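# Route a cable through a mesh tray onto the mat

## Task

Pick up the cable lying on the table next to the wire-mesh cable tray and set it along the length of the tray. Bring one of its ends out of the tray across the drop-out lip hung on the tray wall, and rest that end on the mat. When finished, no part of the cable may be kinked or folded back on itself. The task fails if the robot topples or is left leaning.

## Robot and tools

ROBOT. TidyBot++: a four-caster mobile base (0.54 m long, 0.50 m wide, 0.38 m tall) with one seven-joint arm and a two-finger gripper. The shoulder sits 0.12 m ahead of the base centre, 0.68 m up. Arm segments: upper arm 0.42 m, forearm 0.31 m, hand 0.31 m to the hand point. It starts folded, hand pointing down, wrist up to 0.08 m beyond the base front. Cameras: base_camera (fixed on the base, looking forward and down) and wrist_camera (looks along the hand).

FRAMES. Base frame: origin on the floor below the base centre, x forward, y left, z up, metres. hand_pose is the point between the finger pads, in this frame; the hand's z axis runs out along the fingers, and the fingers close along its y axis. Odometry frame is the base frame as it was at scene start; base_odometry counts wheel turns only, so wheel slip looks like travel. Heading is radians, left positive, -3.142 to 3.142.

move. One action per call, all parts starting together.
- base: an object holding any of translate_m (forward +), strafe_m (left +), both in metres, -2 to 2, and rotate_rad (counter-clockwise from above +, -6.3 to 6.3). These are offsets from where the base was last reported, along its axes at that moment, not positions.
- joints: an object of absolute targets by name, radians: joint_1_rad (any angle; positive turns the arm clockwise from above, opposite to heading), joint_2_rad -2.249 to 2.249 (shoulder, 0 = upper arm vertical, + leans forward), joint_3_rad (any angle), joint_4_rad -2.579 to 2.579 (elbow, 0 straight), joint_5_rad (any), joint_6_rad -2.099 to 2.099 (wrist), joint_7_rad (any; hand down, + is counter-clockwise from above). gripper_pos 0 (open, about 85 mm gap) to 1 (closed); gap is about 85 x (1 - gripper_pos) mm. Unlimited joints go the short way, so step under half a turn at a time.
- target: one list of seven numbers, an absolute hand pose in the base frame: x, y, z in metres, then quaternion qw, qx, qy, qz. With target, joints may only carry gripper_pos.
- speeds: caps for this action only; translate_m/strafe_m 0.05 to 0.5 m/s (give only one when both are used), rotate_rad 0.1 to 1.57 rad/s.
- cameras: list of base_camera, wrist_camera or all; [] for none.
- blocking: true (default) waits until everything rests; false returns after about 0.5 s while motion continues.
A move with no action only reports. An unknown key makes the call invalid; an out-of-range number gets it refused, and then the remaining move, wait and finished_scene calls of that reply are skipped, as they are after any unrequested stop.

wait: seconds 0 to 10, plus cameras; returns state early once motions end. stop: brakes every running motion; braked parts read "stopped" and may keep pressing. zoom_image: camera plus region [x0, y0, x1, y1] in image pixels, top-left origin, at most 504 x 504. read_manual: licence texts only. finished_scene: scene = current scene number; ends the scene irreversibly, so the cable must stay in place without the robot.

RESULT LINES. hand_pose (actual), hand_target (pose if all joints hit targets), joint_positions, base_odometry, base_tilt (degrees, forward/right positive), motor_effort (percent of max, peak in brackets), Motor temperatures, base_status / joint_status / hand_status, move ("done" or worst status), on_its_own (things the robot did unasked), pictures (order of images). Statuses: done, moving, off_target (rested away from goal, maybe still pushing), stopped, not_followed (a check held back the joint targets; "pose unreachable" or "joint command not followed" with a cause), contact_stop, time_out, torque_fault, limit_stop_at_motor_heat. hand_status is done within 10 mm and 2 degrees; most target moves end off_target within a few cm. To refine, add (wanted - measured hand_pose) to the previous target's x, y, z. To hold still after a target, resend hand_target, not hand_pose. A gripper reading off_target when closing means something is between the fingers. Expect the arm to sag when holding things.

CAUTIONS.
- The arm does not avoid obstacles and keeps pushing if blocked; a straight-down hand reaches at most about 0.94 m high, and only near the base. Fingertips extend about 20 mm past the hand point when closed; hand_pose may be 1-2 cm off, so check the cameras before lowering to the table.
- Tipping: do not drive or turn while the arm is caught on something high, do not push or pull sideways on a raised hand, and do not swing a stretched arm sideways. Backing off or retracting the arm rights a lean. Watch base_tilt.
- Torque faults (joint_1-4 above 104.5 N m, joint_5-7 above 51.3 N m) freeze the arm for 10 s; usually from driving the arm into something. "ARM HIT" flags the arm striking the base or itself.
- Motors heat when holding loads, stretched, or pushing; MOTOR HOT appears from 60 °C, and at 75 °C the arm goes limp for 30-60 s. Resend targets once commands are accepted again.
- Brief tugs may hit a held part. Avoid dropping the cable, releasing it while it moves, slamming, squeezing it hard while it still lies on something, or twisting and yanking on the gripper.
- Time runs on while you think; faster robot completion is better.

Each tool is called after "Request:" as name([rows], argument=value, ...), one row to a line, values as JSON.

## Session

Request:
move()

Scene clock: 0.00 s.
Motor temperatures (°C): [32 32 27 38 48 37 41]
base_odometry: x=+0.000 y=+0.000 heading=+0.000
base_tilt: forward=+0.1 right=-0.6
base_status: not commanded
joint_positions: joint_1_rad=+0.000 joint_2_rad=-0.391 joint_3_rad=+3.157 joint_4_rad=-2.505 joint_5_rad=+0.012 joint_6_rad=-0.859 joint_7_rad=+1.618 gripper_pos=+0.000
joint_status: not commanded
motor_effort: joint_1_rad=-1 joint_2_rad=+0 joint_3_rad=+1 joint_4_rad=+15 joint_5_rad=+0 joint_6_rad=+2 joint_7_rad=+0
hand_pose: x=+0.2803 y=-0.0034 z=+0.6016 quat_wxyz=(+0.005, +0.996, +0.020, +0.084) (m; base frame)
hand_target: x=+0.2807 y=-0.0034 z=+0.6019 quat_wxyz=(+0.005, +0.996, +0.020, +0.085) (m; base frame)
hand_status: not commanded
pictures: base_camera, wrist_camera
camera_calibration:
wrist_camera: T_world_to_cam=[[0.0794808, -0.996735, -0.0141872, -0.012941], [-0.977705, -0.0751726, -0.196065, 0.449451], [0.194358, 0.0294543, -0.980488, 0.671116], [0, 0, 0, 1]] pos_world=[0.310023, 0.00112041, 0.745959]

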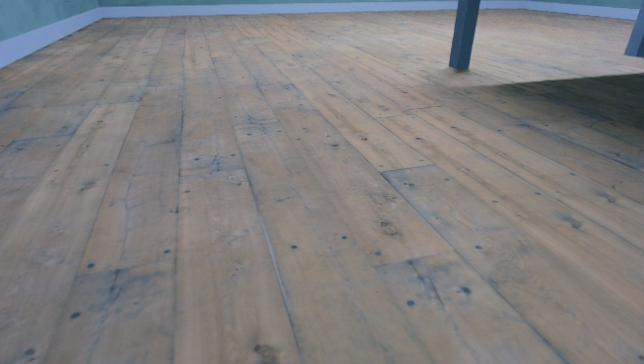

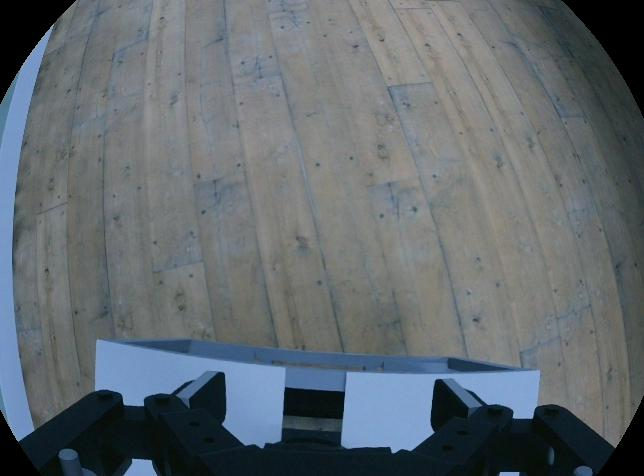

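Request:
move(joints={"joint_1_rad":0.35,"joint_2_rad":-0.2,"joint_3_rad":3.1416,"joint_4_rad":-1.2,"joint_5_rad":0,"joint_6_rad":-0.85,"joint_7_rad":1.57})

Scene clock: 7.50 s.
Motor temperatures (°C): [32 32 27 38 48 37 41]
move: done
base_odometry: x=+0.000 y=+0.000 heading=+0.000
base_tilt: forward=+0.1 right=-0.5
base_status: not commanded
joint_positions: joint_1_rad=+0.338 joint_2_rad=-0.214 joint_3_rad=+3.157 joint_4_rad=-1.218 joint_5_rad=+0.012 joint_6_rad=-0.859 joint_7_rad=+1.618 gripper_pos=+0.000
joint_status: all done
motor_effort: joint_1_rad=+0(2) joint_2_rad=-11(11) joint_3_rad=+0(2) joint_4_rad=+19(23) joint_5_rad=+0(1) joint_6_rad=+9(9) joint_7_rad=+0(2)
hand_pose: x=+0.5629 y=-0.1671 z=+1.1720 quat_wxyz=(+0.124, +0.793, -0.123, +0.584) (m; base frame)
hand_target: x=+0.5705 y=-0.1634 z=+1.1782 quat_wxyz=(+0.105, +0.786, -0.139, +0.593) (m; base frame)
hand_status: not commanded
pictures: base_camera, wrist_camera
camera_calibration:
wrist_camera: T_world_to_cam=[[-0.298367, -0.95133, 0.0771256, -0.0771728], [-0.27403, 0.00797913, -0.961688, 1.34045], [0.914267, -0.308071, -0.263074, -0.122208], [0, 0, 0, 1]] pos_world=[0.456028, -0.121761, 1.2629]

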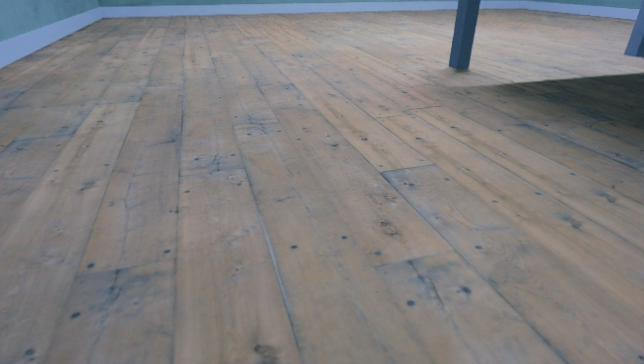

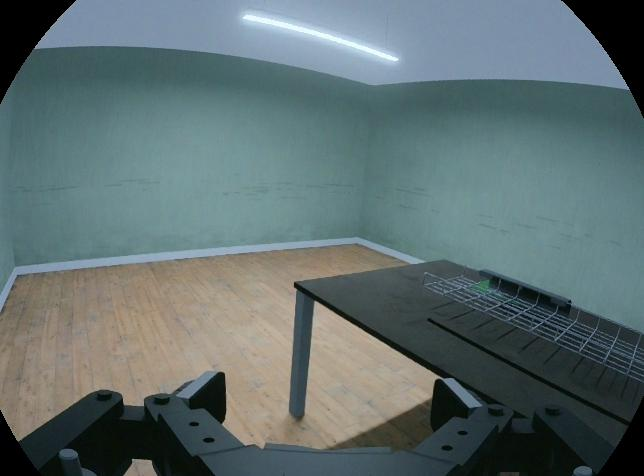

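Request:
move(base={"translate_m":0.959,"strafe_m":-0.29,"rotate_rad":-1.31}, joints={"joint_1_rad":0,"joint_2_rad":-0.2,"joint_4_rad":-1.4,"joint_6_rad":-1.4,"joint_7_rad":1.57})

Scene clock: 43.37 s.
Motor temperatures (°C): [32 32 27 39 48 37 41]
move: done
base_odometry: x=+0.959 y=-0.290 heading=-1.311
base_tilt: forward=+0.1 right=-0.5
base_status: done
joint_positions: joint_1_rad=+0.007 joint_2_rad=-0.196 joint_3_rad=+3.147 joint_4_rad=-1.385 joint_5_rad=+0.012 joint_6_rad=-1.343 joint_7_rad=+1.618 gripper_pos=+0.000
joint_status: all done
motor_effort: joint_1_rad=-1(2) joint_2_rad=-10(13) joint_3_rad=+0(2) joint_4_rad=+19(21) joint_5_rad=+0(1) joint_6_rad=+5(9) joint_7_rad=+0(2)
hand_pose: x=+0.5070 y=-0.0071 z=+0.9566 quat_wxyz=(+0.015, +0.954, +0.017, +0.300) (m; base frame)
hand_target: x=+0.4889 y=+0.0013 z=+0.9413 quat_wxyz=(+0.000, +0.964, +0.000, +0.267) (m; base frame)
hand_status: not commanded
pictures: base_camera, wrist_camera
camera_calibration:
wrist_camera: T_world_to_cam=[[0.0711149, -0.996992, 0.030825, -0.0684519], [-0.801326, -0.0755062, -0.593444, 1.03113], [0.593986, 0.0175018, -0.804285, 0.603932], [0, 0, 0, 1]] pos_world=[0.472409, -0.000959383, 1.09976]

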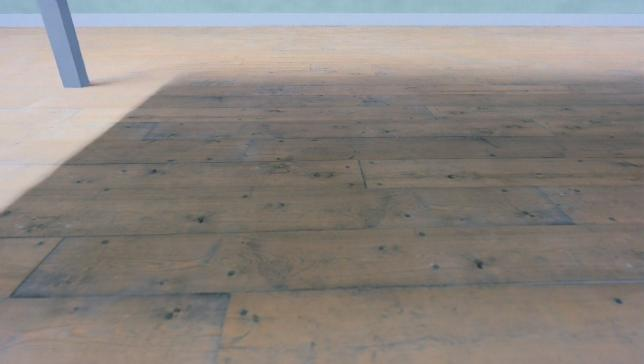

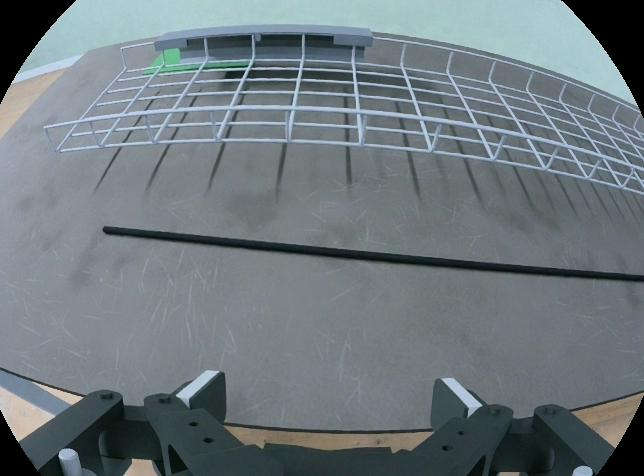

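Request:
move(base={"translate_m":0.29}, joints={"joint_1_rad":0.41,"joint_2_rad":0.08,"joint_4_rad":-1.25,"joint_6_rad":-1.75,"joint_7_rad":0.33,"gripper_pos":0.3})

Scene clock: 74.33 s.
Motor temperatures (°C): [32 32 27 39 48 37 41]
move: done
base_odometry: x=+1.034 y=-0.570 heading=-1.310
base_tilt: forward=+0.1 right=-0.5
base_status: done
joint_positions: joint_1_rad=+0.400 joint_2_rad=+0.084 joint_3_rad=+3.146 joint_4_rad=-1.271 joint_5_rad=+0.012 joint_6_rad=-1.689 joint_7_rad=+0.405 gripper_pos=+0.300
joint_status: all done
motor_effort: joint_1_rad=+0(2) joint_2_rad=-19(23) joint_3_rad=+0(1) joint_4_rad=+17(19) joint_5_rad=+0(1) joint_6_rad=+1(6) joint_7_rad=+0(2)
hand_pose: x=+0.4608 y=-0.1491 z=+0.8588 quat_wxyz=(-0.012, +0.706, -0.707, +0.048) (m; base frame)
hand_target: x=+0.4479 y=-0.1415 z=+0.8655 quat_wxyz=(-0.012, +0.678, -0.734, +0.028) (m; base frame)
hand_status: not commanded
pictures: base_camera, wrist_camera
camera_calibration:
wrist_camera: T_world_to_cam=[[-0.99248, -0.0376637, -0.116466, 0.555926], [-0.028197, 0.996243, -0.0818884, 0.289538], [0.119112, -0.0779886, -0.989813, 0.91914], [0, 0, 0, 1]] pos_world=[0.450429, -0.195829, 0.998233]

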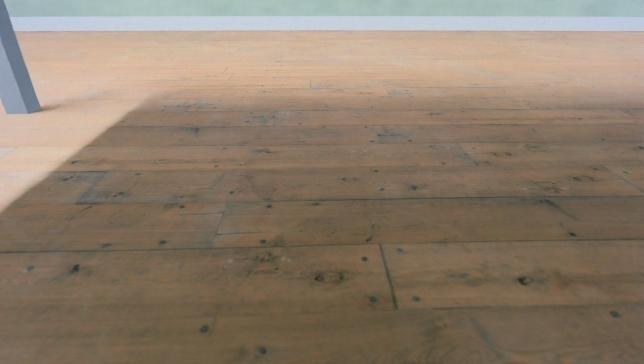

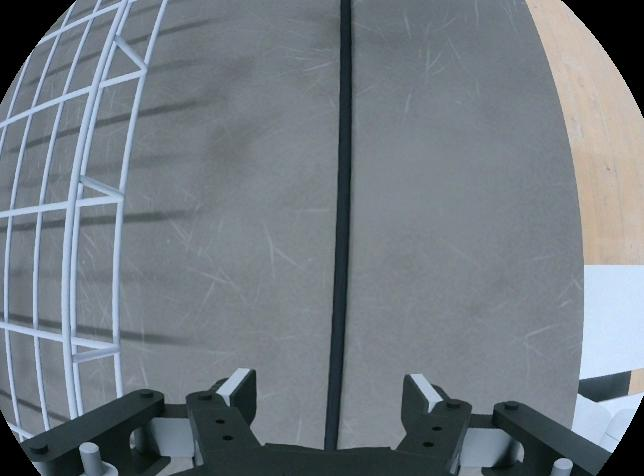

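Request:
move(joints={"joint_2_rad":0.14,"joint_4_rad":-1.60,"joint_6_rad":-1.36}, cameras=["wrist_camera"])

Request:
move(joints={"gripper_pos":0.97}, cameras=["wrist_camera"])

Scene clock: 84.90 s.
Motor temperatures (°C): [32 32 27 39 48 37 41]
move: done
base_odometry: x=+1.034 y=-0.570 heading=-1.310
base_tilt: forward=+0.1 right=-0.6
base_status: not commanded
joint_positions: joint_1_rad=+0.400 joint_2_rad=+0.136 joint_3_rad=+3.146 joint_4_rad=-1.583 joint_5_rad=+0.012 joint_6_rad=-1.423 joint_7_rad=+0.403 gripper_pos=+0.300
joint_status: all done
motor_effort: joint_1_rad=-1(1) joint_2_rad=-20(22) joint_3_rad=+0(1) joint_4_rad=+16(19) joint_5_rad=+1(1) joint_6_rad=+0(2) joint_7_rad=+0(1)
hand_pose: x=+0.4560 y=-0.1470 z=+0.7411 quat_wxyz=(+0.006, +0.707, -0.707, +0.002) (m; base frame)
hand_target: x=+0.4694 y=-0.1508 z=+0.7345 quat_wxyz=(-0.008, +0.678, -0.735, +0.019) (m; base frame)
hand_status: not commanded
pictures: wrist_camera
camera_calibration:
wrist_camera: T_world_to_cam=[[-0.998999, -0.0354446, -0.027294, 0.474787], [-0.0343263, 0.998593, -0.0404072, 0.250141], [0.0286878, -0.0394298, -0.99881, 0.856918], [0, 0, 0, 1]] pos_world=[0.458315, -0.199173, 0.878965]

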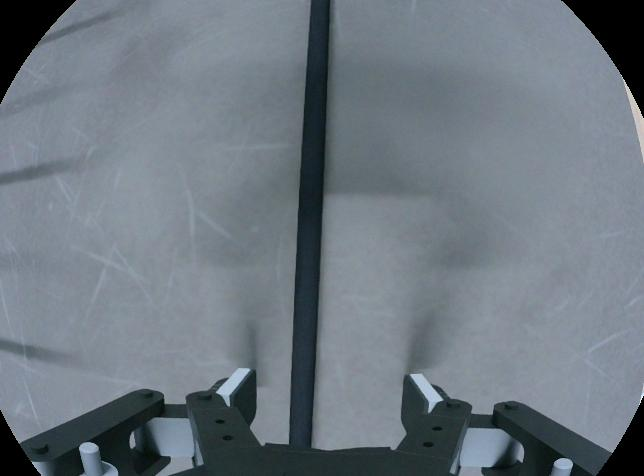

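Scene clock: 85.80 s.
Motor temperatures (°C): [32 32 27 39 48 37 41]
move: off_target
base_odometry: x=+1.034 y=-0.570 heading=-1.310
base_tilt: forward=+0.1 right=-0.5
base_status: not commanded
joint_positions: joint_1_rad=+0.400 joint_2_rad=+0.135 joint_3_rad=+3.146 joint_4_rad=-1.583 joint_5_rad=+0.012 joint_6_rad=-1.420 joint_7_rad=+0.402 gripper_pos=+0.940
joint_status: gripper_pos off_target (ended at +0.940, target +0.970)
motor_effort: joint_1_rad=-1(1) joint_2_rad=-19(21) joint_3_rad=+0(1) joint_4_rad=+16(17) joint_5_rad=+1(1) joint_6_rad=+1(1) joint_7_rad=+0(1)
hand_pose: x=+0.4570 y=-0.1474 z=+0.7414 quat_wxyz=(+0.005, +0.707, -0.707, +0.004) (m; base frame)
hand_target: x=+0.4694 y=-0.1508 z=+0.7345 quat_wxyz=(-0.008, +0.678, -0.735, +0.019) (m; base frame)
hand_status: not commanded
pictures: wrist_camera
camera_calibration:
wrist_camera: T_world_to_cam=[[-0.998892, -0.0350571, -0.0314055, 0.478768], [-0.0337139, 0.998535, -0.0423236, 0.251715], [0.0328432, -0.0412179, -0.99861, 0.854901], [0, 0, 0, 1]] pos_world=[0.458646, -0.199325, 0.879402]

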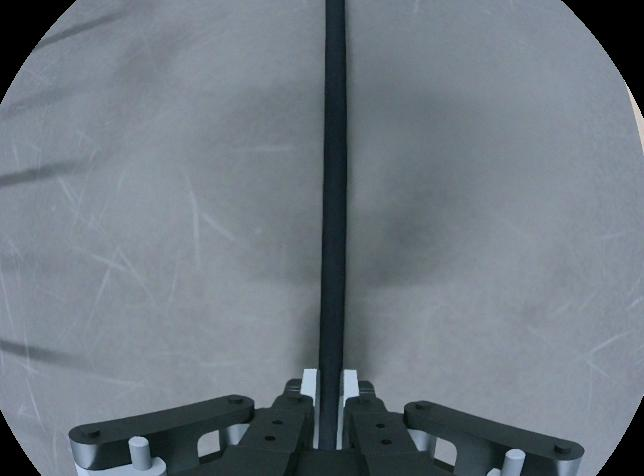

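Request:
move(joints={"joint_4_rad":-1.53,"joint_6_rad":-1.45}, cameras=[])

Request:
move(joints={"joint_1_rad":-0.42,"joint_7_rad":-0.49}, base={"strafe_m":0.15}, speeds={"strafe_m":0.15}, cameras=["wrist_camera"])

Scene clock: 96.57 s.
Motor temperatures (°C): [32 32 27 39 48 37 41]
move: done
base_odometry: x=+1.034 y=-0.570 heading=-1.310
base_tilt: forward=+0.1 right=-0.6
base_status: not commanded
joint_positions: joint_1_rad=+0.400 joint_2_rad=+0.138 joint_3_rad=+3.146 joint_4_rad=-1.546 joint_5_rad=+0.012 joint_6_rad=-1.429 joint_7_rad=+0.402 gripper_pos=+0.940
joint_status: all done
motor_effort: joint_1_rad=-1(1) joint_2_rad=-21(21) joint_3_rad=+0(1) joint_4_rad=+18(18) joint_5_rad=+1(1) joint_6_rad=+1(2) joint_7_rad=-1(1)
hand_pose: x=+0.4666 y=-0.1515 z=+0.7521 quat_wxyz=(+0.001, +0.707, -0.707, +0.016) (m; base frame)
hand_target: x=+0.4664 y=-0.1495 z=+0.7561 quat_wxyz=(-0.004, +0.678, -0.735, +0.010) (m; base frame)
hand_status: not commanded
pictures: none
No camera images: "cameras" was empty.

Scene clock: 99.00 s.
Motor temperatures (°C): [32 32 27 39 48 37 41]
move: done
base_odometry: x=+1.179 y=-0.532 heading=-1.310
base_tilt: forward=+0.2 right=-0.6
base_status: done
joint_positions: joint_1_rad=-0.410 joint_2_rad=+0.138 joint_3_rad=+3.141 joint_4_rad=-1.546 joint_5_rad=+0.012 joint_6_rad=-1.429 joint_7_rad=-0.415 gripper_pos=+0.940
joint_status: all done
motor_effort: joint_1_rad=-1(4) joint_2_rad=-21(23) joint_3_rad=+1(3) joint_4_rad=+17(18) joint_5_rad=+0(2) joint_6_rad=+1(1) joint_7_rad=+0(2)
hand_pose: x=+0.4676 y=+0.1492 z=+0.7519 quat_wxyz=(-0.011, +0.706, -0.708, +0.011) (m; base frame)
hand_target: x=+0.4638 y=+0.1555 z=+0.7561 quat_wxyz=(-0.010, +0.682, -0.731, +0.004) (m; base frame)
hand_status: not commanded
pictures: wrist_camera
camera_calibration:
wrist_camera: T_world_to_cam=[[-0.997398, -0.0327828, -0.0642026, 0.523779], [-0.0309305, 0.999082, -0.0296358, -0.0545506], [0.0651152, -0.0275729, -0.997497, 0.859251], [0, 0, 0, 1]] pos_world=[0.464779, 0.0953635, 0.889112]

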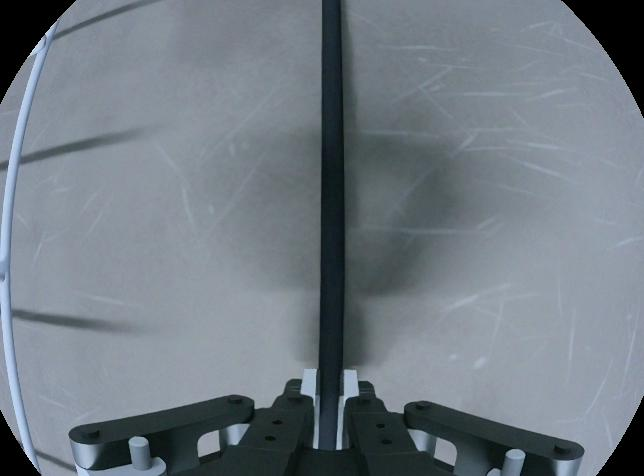

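Request:
move(joints={"joint_2_rad":0.05,"joint_4_rad":-1.10,"joint_6_rad":-1.85}, cameras=["wrist_camera"])

Request:
move(joints={"joint_1_rad":-0.24,"joint_2_rad":0.45,"joint_4_rad":-0.70,"joint_6_rad":-1.40,"joint_7_rad":-0.32}, cameras=["wrist_camera"])

Scene clock: 108.33 s.
Motor temperatures (°C): [32 32 27 39 48 37 41]
move: done
base_odometry: x=+1.179 y=-0.532 heading=-1.310
base_tilt: forward=+0.1 right=-0.6
base_status: not commanded
joint_positions: joint_1_rad=-0.410 joint_2_rad=+0.057 joint_3_rad=+3.141 joint_4_rad=-1.121 joint_5_rad=+0.012 joint_6_rad=-1.788 joint_7_rad=-0.418 gripper_pos=+0.940
joint_status: all done
motor_effort: joint_1_rad=-1(1) joint_2_rad=-18(23) joint_3_rad=+0(1) joint_4_rad=+17(20) joint_5_rad=+0(1) joint_6_rad=+1(3) joint_7_rad=+0(1)
hand_pose: x=+0.4581 y=+0.1451 z=+0.9158 quat_wxyz=(-0.080, +0.701, -0.708, +0.037) (m; base frame)
hand_target: x=+0.4398 y=+0.1447 z=+0.9223 quat_wxyz=(-0.067, +0.680, -0.730, +0.023) (m; base frame)
hand_status: not commanded
pictures: wrist_camera
camera_calibration:
wrist_camera: T_world_to_cam=[[-0.979761, -0.0181188, -0.19935, 0.638262], [-0.0238432, 0.999368, 0.0263524, -0.100475], [0.198746, 0.0305721, -0.979574, 0.93718], [0, 0, 0, 1]] pos_world=[0.436687, 0.083324, 1.04792]

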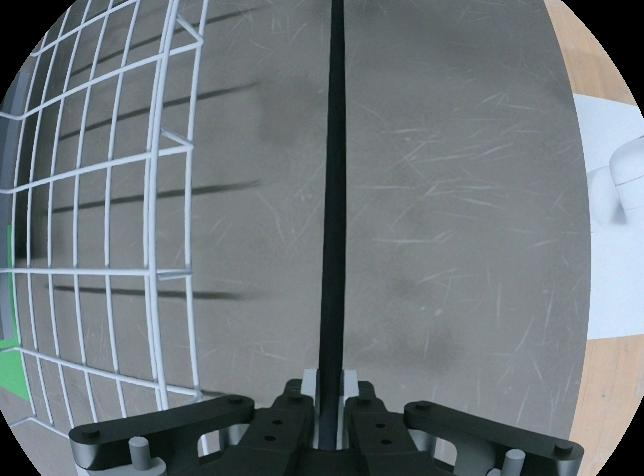

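Scene clock: 110.17 s.
Motor temperatures (°C): [32 32 27 39 48 37 41]
move: done
base_odometry: x=+1.179 y=-0.532 heading=-1.310
base_tilt: forward=+0.1 right=-0.6
base_status: not commanded
joint_positions: joint_1_rad=-0.247 joint_2_rad=+0.454 joint_3_rad=+3.141 joint_4_rad=-0.725 joint_5_rad=+0.012 joint_6_rad=-1.473 joint_7_rad=-0.391 gripper_pos=+0.940
joint_status: all done
motor_effort: joint_1_rad=-1(3) joint_2_rad=-33(36) joint_3_rad=-1(2) joint_4_rad=+19(20) joint_5_rad=+0(1) joint_6_rad=+6(6) joint_7_rad=+0(2)
hand_pose: x=+0.7221 y=+0.1500 z=+0.9057 quat_wxyz=(-0.214, +0.634, -0.734, +0.114) (m; base frame)
hand_target: x=+0.7438 y=+0.1543 z=+0.9307 quat_wxyz=(-0.255, +0.649, -0.703, +0.141) (m; base frame)
hand_status: not commanded
pictures: wrist_camera
camera_calibration:
wrist_camera: T_world_to_cam=[[-0.869418, 0.137065, -0.474684, 1.04143], [0.0856852, 0.98802, 0.128351, -0.268595], [0.48659, 0.0709177, -0.870747, 0.562268], [0, 0, 0, 1]] pos_world=[0.654859, 0.0827593, 1.01842]

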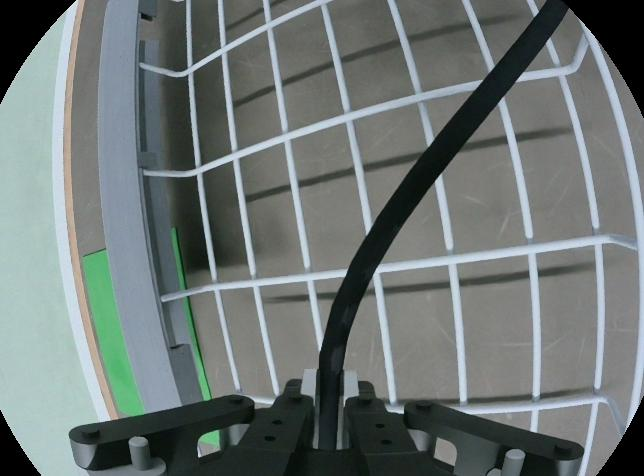

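Request:
move(joints={"joint_1_rad":-0.2,"joint_2_rad":0.46,"joint_4_rad":-1.02,"joint_6_rad":-1.06,"joint_7_rad":-0.2}, cameras=["wrist_camera"])

Scene clock: 115.37 s.
Motor temperatures (°C): [32 32 27 39 48 37 41]
move: done
base_odometry: x=+1.179 y=-0.532 heading=-1.310
base_tilt: forward=+0.1 right=-0.6
base_status: not commanded
joint_positions: joint_1_rad=-0.211 joint_2_rad=+0.459 joint_3_rad=+3.141 joint_4_rad=-1.004 joint_5_rad=+0.012 joint_6_rad=-1.131 joint_7_rad=-0.274 gripper_pos=+0.940
joint_status: all done
motor_effort: joint_1_rad=-1(2) joint_2_rad=-34(35) joint_3_rad=-1(1) joint_4_rad=+20(21) joint_5_rad=+0(0) joint_6_rad=+6(7) joint_7_rad=+0(1)
hand_pose: x=+0.7659 y=+0.1366 z=+0.8276 quat_wxyz=(-0.229, +0.660, -0.701, +0.145) (m; base frame)
hand_target: x=+0.7813 y=+0.1356 z=+0.8307 quat_wxyz=(-0.247, +0.675, -0.675, +0.164) (m; base frame)
hand_status: not commanded
pictures: wrist_camera
camera_calibration:
wrist_camera: T_world_to_cam=[[-0.841305, 0.0554845, -0.537706, 1.08595], [0.00981979, 0.996123, 0.0874231, -0.158253], [0.540472, 0.0682693, -0.838588, 0.406391], [0, 0, 0, 1]] pos_world=[0.695528, 0.0696418, 0.938553]

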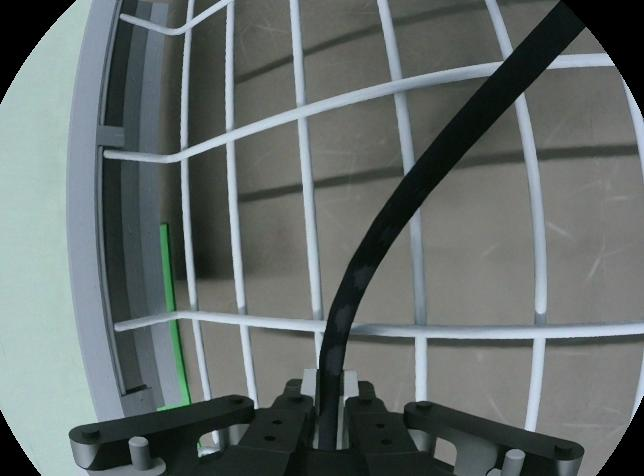

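Request:
move(joints={"joint_2_rad":0.455,"joint_4_rad":-1.13,"joint_6_rad":-0.93}, cameras=["wrist_camera"])

Request:
move(joints={"gripper_pos":0.6}, cameras=["wrist_camera"])

Request:
move(joints={"gripper_pos":0.3}, cameras=["wrist_camera"])

Scene clock: 123.60 s.
Motor temperatures (°C): [32 32 27 39 48 37 41]
move: done
base_odometry: x=+1.179 y=-0.532 heading=-1.310
base_tilt: forward=+0.1 right=-0.6
base_status: not commanded
joint_positions: joint_1_rad=-0.210 joint_2_rad=+0.431 joint_3_rad=+3.141 joint_4_rad=-1.099 joint_5_rad=+0.012 joint_6_rad=-1.003 joint_7_rad=-0.273 gripper_pos=+0.940
joint_status: all done
motor_effort: joint_1_rad=-1(1) joint_2_rad=-27(34) joint_3_rad=+0(1) joint_4_rad=+17(20) joint_5_rad=+0(1) joint_6_rad=+6(7) joint_7_rad=+0(1)
hand_pose: x=+0.7725 y=+0.1377 z=+0.8212 quat_wxyz=(-0.253, +0.654, -0.694, +0.160) (m; base frame)
hand_target: x=+0.7869 y=+0.1368 z=+0.8031 quat_wxyz=(-0.257, +0.673, -0.673, +0.170) (m; base frame)
hand_status: not commanded
pictures: wrist_camera
camera_calibration:
wrist_camera: T_world_to_cam=[[-0.80875, 0.0607, -0.585012, 1.10103], [0.0027767, 0.995043, 0.0994055, -0.163069], [0.588147, 0.0787697, -0.804909, 0.331377], [0, 0, 0, 1]] pos_world=[0.696012, 0.0693259, 0.927054]

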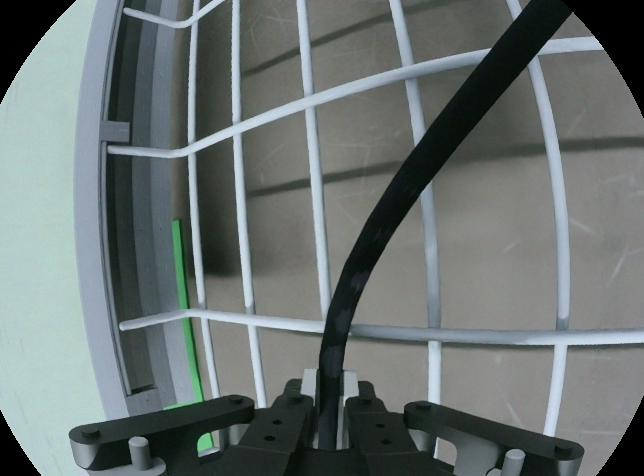

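Scene clock: 124.37 s.
Motor temperatures (°C): [32 32 27 39 48 37 41]
move: done
base_odometry: x=+1.179 y=-0.532 heading=-1.310
base_tilt: forward=+0.2 right=-0.6
base_status: not commanded
joint_positions: joint_1_rad=-0.210 joint_2_rad=+0.453 joint_3_rad=+3.141 joint_4_rad=-1.112 joint_5_rad=+0.012 joint_6_rad=-0.988 joint_7_rad=-0.272 gripper_pos=+0.600
joint_status: all done
motor_effort: joint_1_rad=-1(1) joint_2_rad=-34(35) joint_3_rad=+0(1) joint_4_rad=+20(21) joint_5_rad=+0(1) joint_6_rad=+4(6) joint_7_rad=+0(1)
hand_pose: x=+0.7758 y=+0.1384 z=+0.8027 quat_wxyz=(-0.245, +0.657, -0.696, +0.155) (m; base frame)
hand_target: x=+0.7869 y=+0.1368 z=+0.8031 quat_wxyz=(-0.257, +0.673, -0.673, +0.170) (m; base frame)
hand_status: not commanded
pictures: wrist_camera
camera_calibration:
wrist_camera: T_world_to_cam=[[-0.820156, 0.0577719, -0.569215, 1.0894], [0.00424867, 0.995476, 0.0949131, -0.159504], [0.572124, 0.0754252, -0.816692, 0.336894], [0, 0, 0, 1]] pos_world=[0.701412, 0.0704348, 0.910382]

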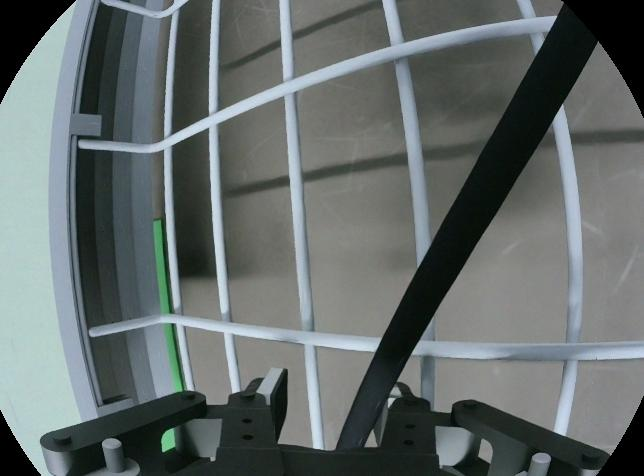

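Scene clock: 125.07 s.
Motor temperatures (°C): [32 32 27 39 48 37 41]
move: done
base_odometry: x=+1.179 y=-0.532 heading=-1.310
base_tilt: forward=+0.1 right=-0.6
base_status: not commanded
joint_positions: joint_1_rad=-0.205 joint_2_rad=+0.456 joint_3_rad=+3.141 joint_4_rad=-1.112 joint_5_rad=+0.012 joint_6_rad=-0.944 joint_7_rad=-0.272 gripper_pos=+0.301
joint_status: all done
motor_effort: joint_1_rad=-2(2) joint_2_rad=-36(37) joint_3_rad=-1(2) joint_4_rad=+16(19) joint_5_rad=+0(1) joint_6_rad=-1(4) joint_7_rad=+0(1)
hand_pose: x=+0.7878 y=+0.1375 z=+0.8085 quat_wxyz=(-0.261, +0.651, -0.693, +0.166) (m; base frame)
hand_target: x=+0.7869 y=+0.1368 z=+0.8031 quat_wxyz=(-0.257, +0.673, -0.673, +0.170) (m; base frame)
hand_status: not commanded
pictures: wrist_camera
camera_calibration:
wrist_camera: T_world_to_cam=[[-0.796421, 0.0660336, -0.601127, 1.10857], [0.0044724, 0.994637, 0.103335, -0.166154], [0.604726, 0.0796097, -0.792444, 0.288908], [0, 0, 0, 1]] pos_world=[0.70892, 0.0690599, 0.912503]

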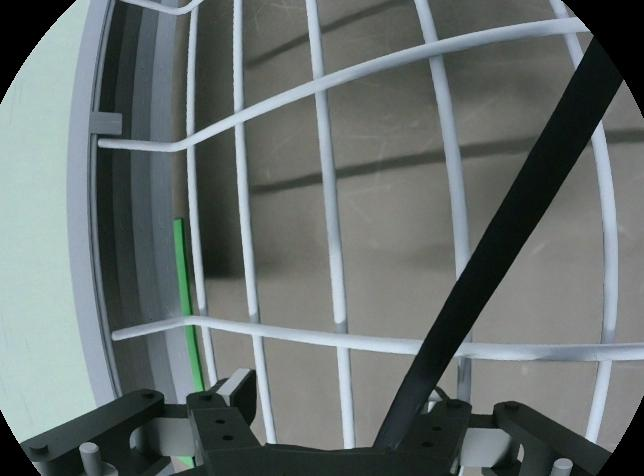

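Request:
move(joints={"joint_2_rad":0.40,"joint_4_rad":-0.80,"joint_6_rad":-1.45}, cameras=[])

Request:
move(joints={"joint_1_rad":0.1,"joint_2_rad":-0.1,"joint_4_rad":-1.2,"joint_6_rad":-1.6,"joint_7_rad":1.5}, cameras=["wrist_camera"])

Scene clock: 131.87 s.
Motor temperatures (°C): [32 32 27 39 48 37 41]
move: done
base_odometry: x=+1.179 y=-0.532 heading=-1.310
base_tilt: forward=+0.2 right=-0.6
base_status: not commanded
joint_positions: joint_1_rad=-0.205 joint_2_rad=+0.399 joint_3_rad=+3.141 joint_4_rad=-0.815 joint_5_rad=+0.012 joint_6_rad=-1.390 joint_7_rad=-0.272 gripper_pos=+0.300
joint_status: all done
motor_effort: joint_1_rad=-1(2) joint_2_rad=-31(38) joint_3_rad=+0(1) joint_4_rad=+19(21) joint_5_rad=+0(1) joint_6_rad=+4(7) joint_7_rad=-1(1)
hand_pose: x=+0.7239 y=+0.1235 z=+0.9122 quat_wxyz=(-0.224, +0.658, -0.704, +0.143) (m; base frame)
hand_target: x=+0.7105 y=+0.1213 z=+0.9088 quat_wxyz=(-0.203, +0.686, -0.686, +0.134) (m; base frame)
hand_status: not commanded
pictures: none
No camera images: "cameras" was empty.

Scene clock: 134.33 s.
Motor temperatures (°C): [32 32 27 39 48 37 41]
move: done
base_odometry: x=+1.179 y=-0.532 heading=-1.310
base_tilt: forward=+0.1 right=-0.6
base_status: not commanded
joint_positions: joint_1_rad=+0.089 joint_2_rad=-0.100 joint_3_rad=+3.141 joint_4_rad=-1.181 joint_5_rad=+0.012 joint_6_rad=-1.542 joint_7_rad=+1.425 gripper_pos=+0.300
joint_status: all done
motor_effort: joint_1_rad=-1(2) joint_2_rad=-12(33) joint_3_rad=+0(1) joint_4_rad=+18(20) joint_5_rad=+0(1) joint_6_rad=+5(6) joint_7_rad=+0(2)
hand_pose: x=+0.5068 y=-0.0368 z=+0.9781 quat_wxyz=(-0.001, +0.960, -0.114, +0.257) (m; base frame)
hand_target: x=+0.4885 y=-0.0357 z=+0.9616 quat_wxyz=(+0.003, +0.972, -0.083, +0.219) (m; base frame)
hand_status: not commanded
pictures: wrist_camera
camera_calibration:
wrist_camera: T_world_to_cam=[[-0.172459, -0.982337, -0.0726069, 0.126441], [-0.834588, 0.184876, -0.518926, 0.995103], [0.523183, -0.0288969, -0.85173, 0.702507], [0, 0, 0, 1]] pos_world=[0.484767, -0.0394627, 1.12391]

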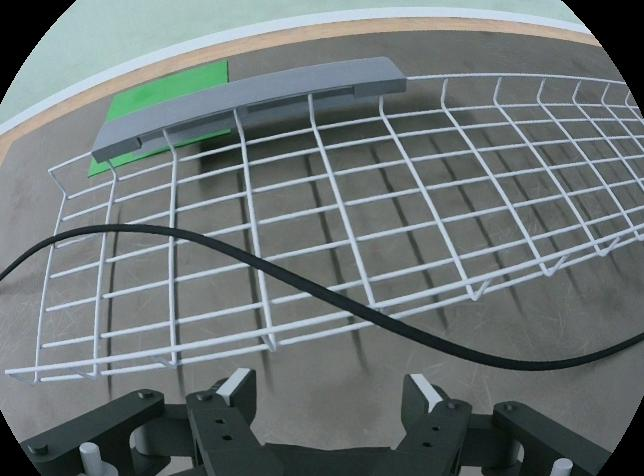

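Request:
move(base={"strafe_m":-0.62}, joints={"joint_1_rad":0.0,"joint_2_rad":0.05,"joint_4_rad":-1.25,"joint_6_rad":-1.75,"joint_7_rad":-0.08}, cameras=["wrist_camera"])

Scene clock: 146.20 s.
Motor temperatures (°C): [32 32 27 39 48 37 41]
move: done
base_odometry: x=+0.580 y=-0.692 heading=-1.310
base_tilt: forward=+0.1 right=-0.5
base_status: done
joint_positions: joint_1_rad=+0.010 joint_2_rad=+0.044 joint_3_rad=+3.141 joint_4_rad=-1.233 joint_5_rad=+0.012 joint_6_rad=-1.690 joint_7_rad=-0.008 gripper_pos=+0.300
joint_status: all done
motor_effort: joint_1_rad=+0(3) joint_2_rad=-17(19) joint_3_rad=+0(2) joint_4_rad=+17(18) joint_5_rad=+0(1) joint_6_rad=+2(5) joint_7_rad=+0(2)
hand_pose: x=+0.4925 y=-0.0058 z=+0.8867 quat_wxyz=(-0.057, +0.697, -0.711, +0.066) (m; base frame)
hand_target: x=+0.4714 y=+0.0013 z=+0.8761 quat_wxyz=(-0.034, +0.678, -0.734, +0.031) (m; base frame)
hand_status: not commanded
pictures: wrist_camera
camera_calibration:
wrist_camera: T_world_to_cam=[[-0.978395, -0.0173203, -0.206017, 0.668665], [-0.00823332, 0.998958, -0.0448836, 0.107396], [0.206579, -0.0422177, -0.977519, 0.900404], [0, 0, 0, 1]] pos_world=[0.469098, -0.0576898, 1.02274]

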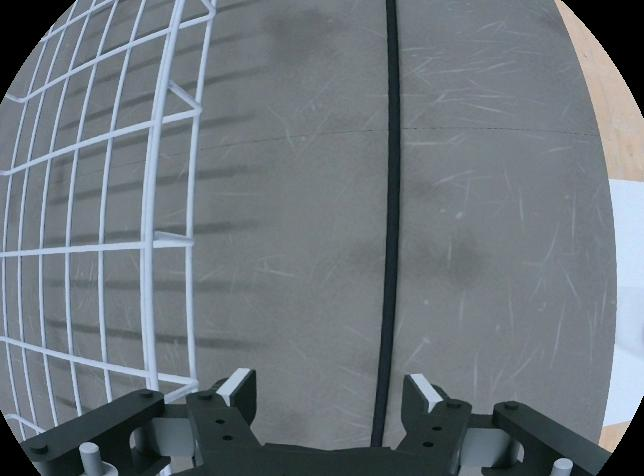

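Request:
move(joints={"joint_2_rad":0.05,"joint_4_rad":-1.46,"joint_6_rad":-1.58}, cameras=["wrist_camera"])

Request:
move(joints={"joint_2_rad":0.088,"joint_4_rad":-1.68,"joint_6_rad":-1.37}, cameras=["wrist_camera"])

Scene clock: 152.17 s.
Motor temperatures (°C): [32 32 27 39 48 37 41]
move: done
base_odometry: x=+0.580 y=-0.692 heading=-1.310
base_tilt: forward=+0.1 right=-0.5
base_status: not commanded
joint_positions: joint_1_rad=+0.010 joint_2_rad=+0.046 joint_3_rad=+3.141 joint_4_rad=-1.443 joint_5_rad=+0.012 joint_6_rad=-1.636 joint_7_rad=-0.008 gripper_pos=+0.300
joint_status: all done
motor_effort: joint_1_rad=+0(1) joint_2_rad=-17(19) joint_3_rad=+0(1) joint_4_rad=+17(19) joint_5_rad=+0(1) joint_6_rad=+1(2) joint_7_rad=+0(1)
hand_pose: x=+0.4569 y=-0.0055 z=+0.8167 quat_wxyz=(-0.002, +0.701, -0.714, +0.010) (m; base frame)
hand_target: x=+0.4699 y=+0.0013 z=+0.8103 quat_wxyz=(-0.019, +0.678, -0.735, +0.018) (m; base frame)
hand_status: not commanded
pictures: wrist_camera
camera_calibration:
wrist_camera: T_world_to_cam=[[-0.998579, -0.0178134, -0.0502184, 0.5014], [-0.0157237, 0.999006, -0.0417041, 0.104486], [0.0509114, -0.0408553, -0.997867, 0.927115], [0, 0, 0, 1]] pos_world=[0.45513, -0.0575727, 0.954674]

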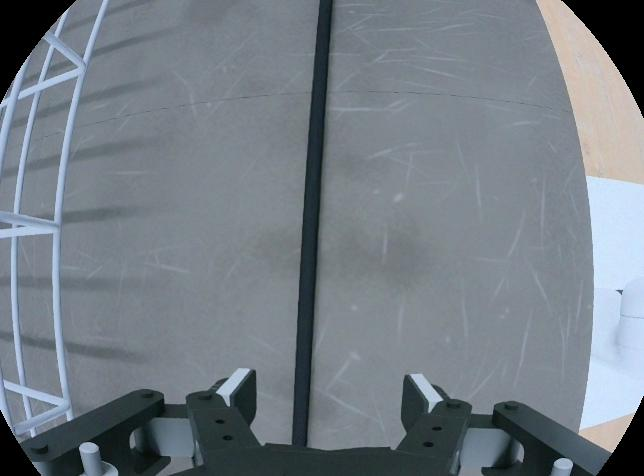

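Scene clock: 153.60 s.
Motor temperatures (°C): [32 32 27 39 48 37 41]
move: done
base_odometry: x=+0.580 y=-0.692 heading=-1.310
base_tilt: forward=+0.1 right=-0.6
base_status: not commanded
joint_positions: joint_1_rad=+0.010 joint_2_rad=+0.082 joint_3_rad=+3.141 joint_4_rad=-1.663 joint_5_rad=+0.012 joint_6_rad=-1.433 joint_7_rad=-0.008 gripper_pos=+0.300
joint_status: all done
motor_effort: joint_1_rad=+0(1) joint_2_rad=-17(20) joint_3_rad=+0(1) joint_4_rad=+16(18) joint_5_rad=+0(1) joint_6_rad=-1(2) joint_7_rad=-1(1)
hand_pose: x=+0.4519 y=-0.0055 z=+0.7356 quat_wxyz=(+0.017, +0.701, -0.712, -0.008) (m; base frame)
hand_target: x=+0.4654 y=+0.0013 z=+0.7281 quat_wxyz=(-0.001, +0.678, -0.735, +0.001) (m; base frame)
hand_status: not commanded
pictures: wrist_camera
camera_calibration:
wrist_camera: T_world_to_cam=[[-0.999789, -0.0202979, 0.0031472, 0.453597], [-0.0204079, 0.998986, -0.0401224, 0.101903], [-0.00232961, -0.0401782, -0.99919, 0.871467], [0, 0, 0, 1]] pos_world=[0.457611, -0.0575787, 0.873422]

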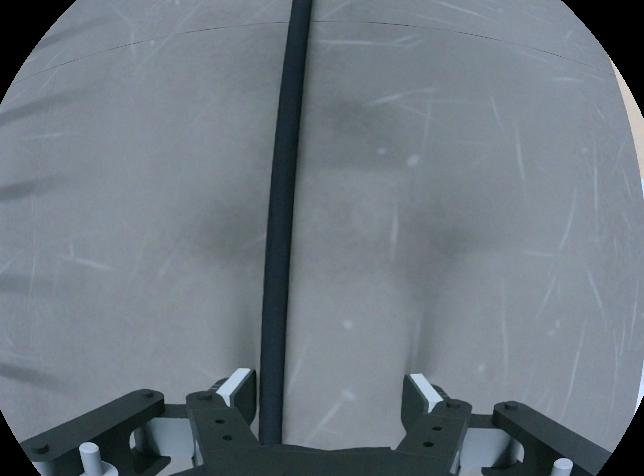

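Request:
move(joints={"joint_2_rad":0.095,"joint_4_rad":-1.64,"joint_6_rad":-1.37,"gripper_pos":0.97}, cameras=["wrist_camera"])

Request:
move(joints={"joint_2_rad":0.05,"joint_4_rad":-1.10,"joint_6_rad":-1.85}, cameras=["wrist_camera"])

Request:
move(joints={"joint_2_rad":0.45,"joint_4_rad":-0.70,"joint_6_rad":-1.40}, cameras=["wrist_camera"])

Request:
move(joints={"joint_2_rad":0.46,"joint_4_rad":-1.08,"joint_6_rad":-1.0}, cameras=["wrist_camera"])

Scene clock: 161.40 s.
Motor temperatures (°C): [32 32 27 39 48 37 41]
move: off_target
base_odometry: x=+0.580 y=-0.692 heading=-1.310
base_tilt: forward=+0.1 right=-0.6
base_status: not commanded
joint_positions: joint_1_rad=+0.010 joint_2_rad=+0.084 joint_3_rad=+3.141 joint_4_rad=-1.644 joint_5_rad=+0.012 joint_6_rad=-1.423 joint_7_rad=-0.008 gripper_pos=+0.939
joint_status: gripper_pos off_target (ended at +0.939, target +0.970); the others done
motor_effort: joint_1_rad=-1(1) joint_2_rad=-16(18) joint_3_rad=+1(1) joint_4_rad=+15(16) joint_5_rad=+1(1) joint_6_rad=+0(2) joint_7_rad=-1(1)
hand_pose: x=+0.4617 y=-0.0055 z=+0.7407 quat_wxyz=(+0.008, +0.702, -0.713, +0.001) (m; base frame)
hand_target: x=+0.4804 y=+0.0013 z=+0.7382 quat_wxyz=(-0.013, +0.678, -0.735, +0.012) (m; base frame)
hand_status: not commanded
pictures: wrist_camera
camera_calibration:
wrist_camera: T_world_to_cam=[[-0.999517, -0.0203535, -0.0234709, 0.482994], [-0.0193827, 0.998976, -0.0408727, 0.102473], [0.0242788, -0.0403981, -0.998889, 0.864041], [0, 0, 0, 1]] pos_world=[0.46377, -0.0576317, 0.878606]

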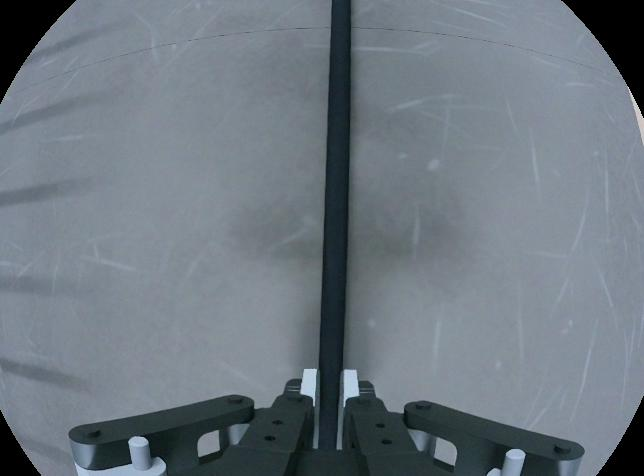

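Scene clock: 163.17 s.
Motor temperatures (°C): [32 32 27 39 48 37 41]
move: done
base_odometry: x=+0.580 y=-0.692 heading=-1.310
base_tilt: forward=+0.1 right=-0.6
base_status: not commanded
joint_positions: joint_1_rad=+0.010 joint_2_rad=+0.060 joint_3_rad=+3.141 joint_4_rad=-1.122 joint_5_rad=+0.012 joint_6_rad=-1.788 joint_7_rad=-0.008 gripper_pos=+0.939
joint_status: all done
motor_effort: joint_1_rad=-1(1) joint_2_rad=-18(21) joint_3_rad=+0(1) joint_4_rad=+17(19) joint_5_rad=+0(1) joint_6_rad=+1(3) joint_7_rad=-1(1)
hand_pose: x=+0.4882 y=-0.0057 z=+0.9144 quat_wxyz=(-0.056, +0.697, -0.712, +0.065) (m; base frame)
hand_target: x=+0.4709 y=+0.0013 z=+0.9223 quat_wxyz=(-0.052, +0.677, -0.733, +0.048) (m; base frame)
hand_status: not commanded
pictures: wrist_camera
camera_calibration:
wrist_camera: T_world_to_cam=[[-0.978999, -0.0160525, -0.203231, 0.667935], [-0.00716092, 0.998988, -0.0444109, 0.10755], [0.203738, -0.0420229, -0.978123, 0.930304], [0, 0, 0, 1]] pos_world=[0.465139, -0.0576247, 1.05047]

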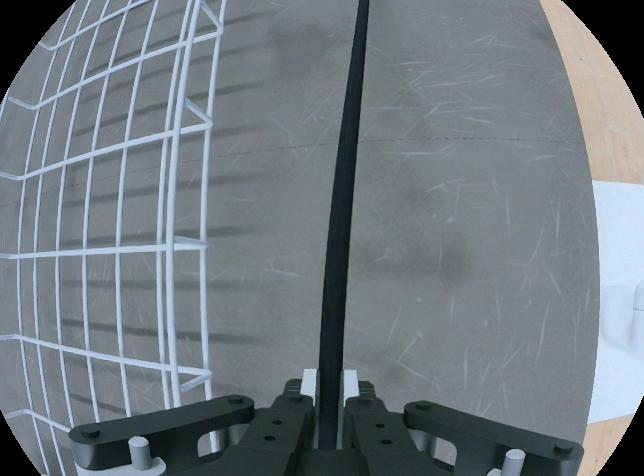

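Scene clock: 164.97 s.
Motor temperatures (°C): [32 32 27 39 48 37 41]
move: done
base_odometry: x=+0.580 y=-0.692 heading=-1.310
base_tilt: forward=+0.2 right=-0.6
base_status: not commanded
joint_positions: joint_1_rad=+0.010 joint_2_rad=+0.453 joint_3_rad=+3.141 joint_4_rad=-0.724 joint_5_rad=+0.012 joint_6_rad=-1.472 joint_7_rad=-0.009 gripper_pos=+0.939
joint_status: all done
motor_effort: joint_1_rad=-1(2) joint_2_rad=-32(36) joint_3_rad=+0(1) joint_4_rad=+20(20) joint_5_rad=+0(0) joint_6_rad=+5(6) joint_7_rad=+0(1)
hand_pose: x=+0.7406 y=-0.0082 z=+0.9068 quat_wxyz=(-0.168, +0.679, -0.692, +0.177) (m; base frame)
hand_target: x=+0.7625 y=+0.0013 z=+0.9307 quat_wxyz=(-0.214, +0.649, -0.703, +0.198) (m; base frame)
hand_status: not commanded
pictures: wrist_camera
camera_calibration:
wrist_camera: T_world_to_cam=[[-0.864613, -0.0204277, -0.502024, 1.09961], [0.00478067, 0.998793, -0.0488752, 0.106648], [0.502416, -0.0446581, -0.863472, 0.546146], [0, 0, 0, 1]] pos_world=[0.675835, -0.059667, 1.02882]

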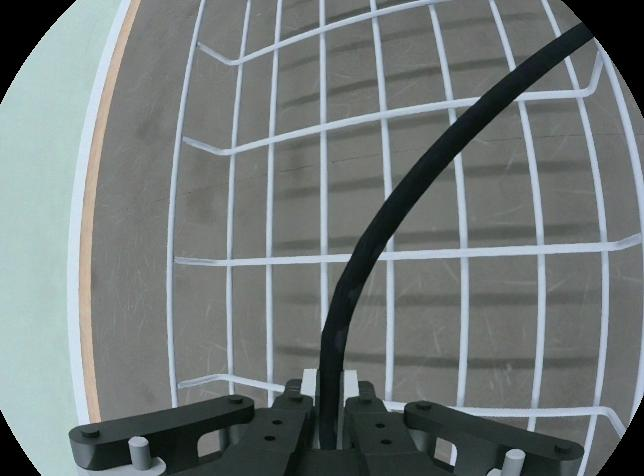

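Scene clock: 166.83 s.
Motor temperatures (°C): [32 32 27 39 48 37 41]
move: done
base_odometry: x=+0.580 y=-0.692 heading=-1.310
base_tilt: forward=+0.1 right=-0.6
base_status: not commanded
joint_positions: joint_1_rad=+0.010 joint_2_rad=+0.449 joint_3_rad=+3.141 joint_4_rad=-1.057 joint_5_rad=+0.012 joint_6_rad=-1.070 joint_7_rad=-0.009 gripper_pos=+0.939
joint_status: all done
motor_effort: joint_1_rad=-1(2) joint_2_rad=-31(36) joint_3_rad=-1(2) joint_4_rad=+20(21) joint_5_rad=+0(1) joint_6_rad=+5(7) joint_7_rad=+0(1)
hand_pose: x=+0.7822 y=-0.0080 z=+0.8182 quat_wxyz=(-0.193, +0.674, -0.684, +0.201) (m; base frame)
hand_target: x=+0.7962 y=+0.0013 z=+0.8119 quat_wxyz=(-0.218, +0.648, -0.702, +0.201) (m; base frame)
hand_status: not commanded
pictures: wrist_camera
camera_calibration:
wrist_camera: T_world_to_cam=[[-0.826063, -0.0253853, -0.563005, 1.11081], [0.00360183, 0.998727, -0.0503162, 0.1041], [0.563566, -0.0435922, -0.82492, 0.369408], [0, 0, 0, 1]] pos_world=[0.709036, -0.059666, 0.93536]

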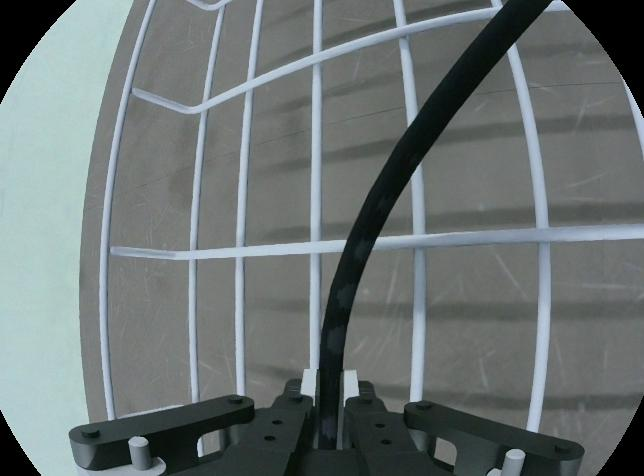

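Request:
move(joints={"gripper_pos":0.6}, cameras=[])

Request:
move(joints={"gripper_pos":0.3}, cameras=[])

Request:
move(joints={"joint_2_rad":0.40,"joint_4_rad":-0.80,"joint_6_rad":-1.45}, cameras=["wrist_camera"])

Request:
move(joints={"joint_1_rad":0.0,"joint_2_rad":0.0,"joint_4_rad":-1.25,"joint_6_rad":-1.7}, base={"strafe_m":-0.55})

Scene clock: 207.93 s.
Motor temperatures (°C): [32 33 27 39 48 37 41]
move: done
base_odometry: x=+0.580 y=-0.692 heading=-1.310
base_tilt: forward=+0.1 right=-0.5
base_status: not commanded
joint_positions: joint_1_rad=+0.010 joint_2_rad=+0.455 joint_3_rad=+3.141 joint_4_rad=-1.061 joint_5_rad=+0.012 joint_6_rad=-1.060 joint_7_rad=-0.009 gripper_pos=+0.600
joint_status: all done
motor_effort: joint_1_rad=-1(1) joint_2_rad=-34(35) joint_3_rad=+0(1) joint_4_rad=+20(20) joint_5_rad=+0(1) joint_6_rad=+5(6) joint_7_rad=+0(1)
hand_pose: x=+0.7845 y=-0.0080 z=+0.8139 quat_wxyz=(-0.193, +0.674, -0.684, +0.201) (m; base frame)
hand_target: x=+0.7962 y=+0.0013 z=+0.8119 quat_wxyz=(-0.218, +0.648, -0.702, +0.201) (m; base frame)
hand_status: not commanded
pictures: none
No camera images: "cameras" was empty.

Scene clock: 208.63 s.
Motor temperatures (°C): [32 33 27 39 48 37 41]
move: done
base_odometry: x=+0.580 y=-0.692 heading=-1.310
base_tilt: forward=+0.1 right=-0.6
base_status: not commanded
joint_positions: joint_1_rad=+0.010 joint_2_rad=+0.457 joint_3_rad=+3.141 joint_4_rad=-1.061 joint_5_rad=+0.012 joint_6_rad=-1.020 joint_7_rad=-0.009 gripper_pos=+0.301
joint_status: all done
motor_effort: joint_1_rad=+0(1) joint_2_rad=-36(36) joint_3_rad=-1(1) joint_4_rad=+17(20) joint_5_rad=+1(1) joint_6_rad=+0(4) joint_7_rad=-1(1)
hand_pose: x=+0.7951 y=-0.0080 z=+0.8197 quat_wxyz=(-0.206, +0.670, -0.680, +0.214) (m; base frame)
hand_target: x=+0.7962 y=+0.0013 z=+0.8119 quat_wxyz=(-0.218, +0.648, -0.702, +0.201) (m; base frame)
hand_status: not commanded
pictures: none
No camera images: "cameras" was empty.

Scene clock: 210.30 s.
Motor temperatures (°C): [32 33 27 39 48 37 41]
move: done
base_odometry: x=+0.580 y=-0.692 heading=-1.310
base_tilt: forward=+0.2 right=-0.5
base_status: not commanded
joint_positions: joint_1_rad=+0.010 joint_2_rad=+0.398 joint_3_rad=+3.141 joint_4_rad=-0.814 joint_5_rad=+0.012 joint_6_rad=-1.390 joint_7_rad=-0.009 gripper_pos=+0.300
joint_status: all done
motor_effort: joint_1_rad=+0(1) joint_2_rad=-32(37) joint_3_rad=-1(1) joint_4_rad=+18(21) joint_5_rad=+1(1) joint_6_rad=+5(6) joint_7_rad=+0(1)
hand_pose: x=+0.7362 y=-0.0080 z=+0.9129 quat_wxyz=(-0.184, +0.675, -0.688, +0.193) (m; base frame)
hand_target: x=+0.7228 y=+0.0013 z=+0.9088 quat_wxyz=(-0.179, +0.658, -0.713, +0.165) (m; base frame)
hand_status: not commanded
pictures: wrist_camera
camera_calibration:
wrist_camera: T_world_to_cam=[[-0.84055, -0.0216462, -0.541302, 1.11705], [0.0060992, 0.99876, -0.0494105, 0.106354], [0.5417, -0.0448335, -0.839375, 0.502728], [0, 0, 0, 1]] pos_world=[0.665957, -0.0595028, 1.03189]

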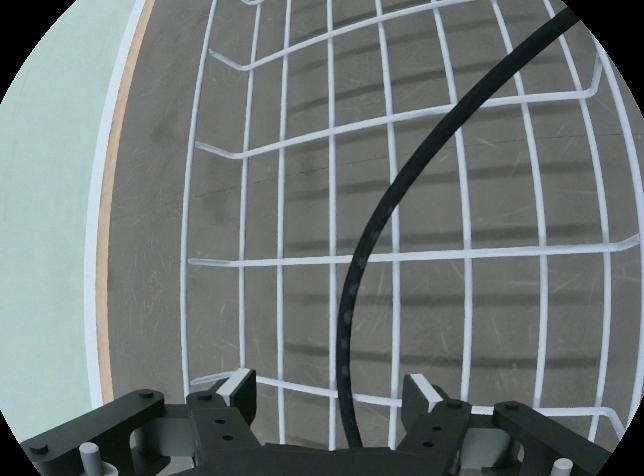

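Scene clock: 212.73 s.
Motor temperatures (°C): [32 33 27 39 48 37 41]
move: done
base_odometry: x=+0.049 y=-0.834 heading=-1.309
base_tilt: forward=+0.2 right=-0.6
base_status: done
joint_positions: joint_1_rad=+0.002 joint_2_rad=+0.002 joint_3_rad=+3.142 joint_4_rad=-1.230 joint_5_rad=+0.012 joint_6_rad=-1.640 joint_7_rad=-0.009 gripper_pos=+0.300
joint_status: all done
motor_effort: joint_1_rad=+0(3) joint_2_rad=-16(34) joint_3_rad=+0(1) joint_4_rad=+18(19) joint_5_rad=+0(1) joint_6_rad=+2(5) joint_7_rad=+1(1)
hand_pose: x=+0.4991 y=-0.0032 z=+0.9069 quat_wxyz=(-0.091, +0.696, -0.705, +0.099) (m; base frame)
hand_target: x=+0.4766 y=+0.0013 z=+0.8961 quat_wxyz=(-0.070, +0.675, -0.731, +0.065) (m; base frame)
hand_status: not commanded
pictures: base_camera, wrist_camera
camera_calibration:
wrist_camera: T_world_to_cam=[[-0.954449, -0.0243732, -0.297377, 0.750218], [-0.0110431, 0.998861, -0.0464238, 0.10856], [0.29817, -0.0410252, -0.953631, 0.851508], [0, 0, 0, 1]] pos_world=[0.46335, -0.0552179, 1.04016]

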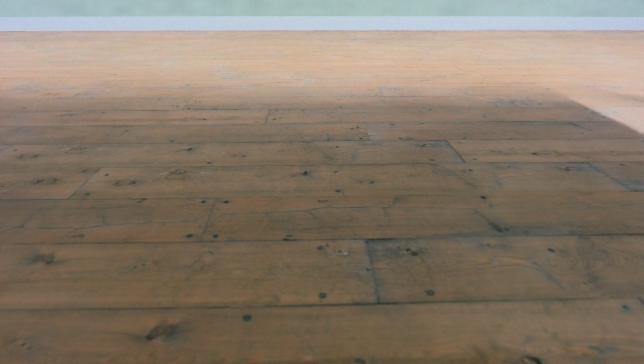

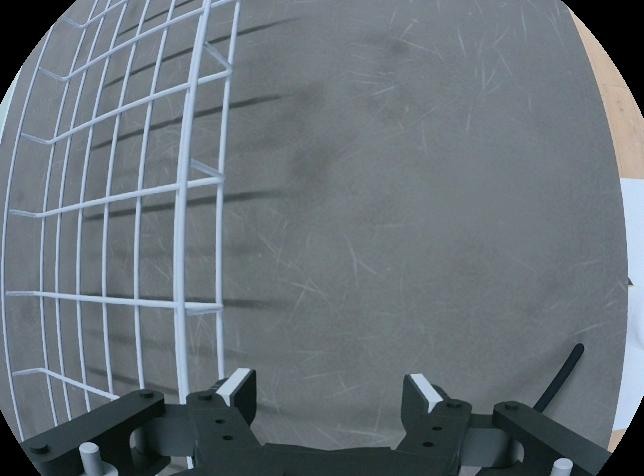

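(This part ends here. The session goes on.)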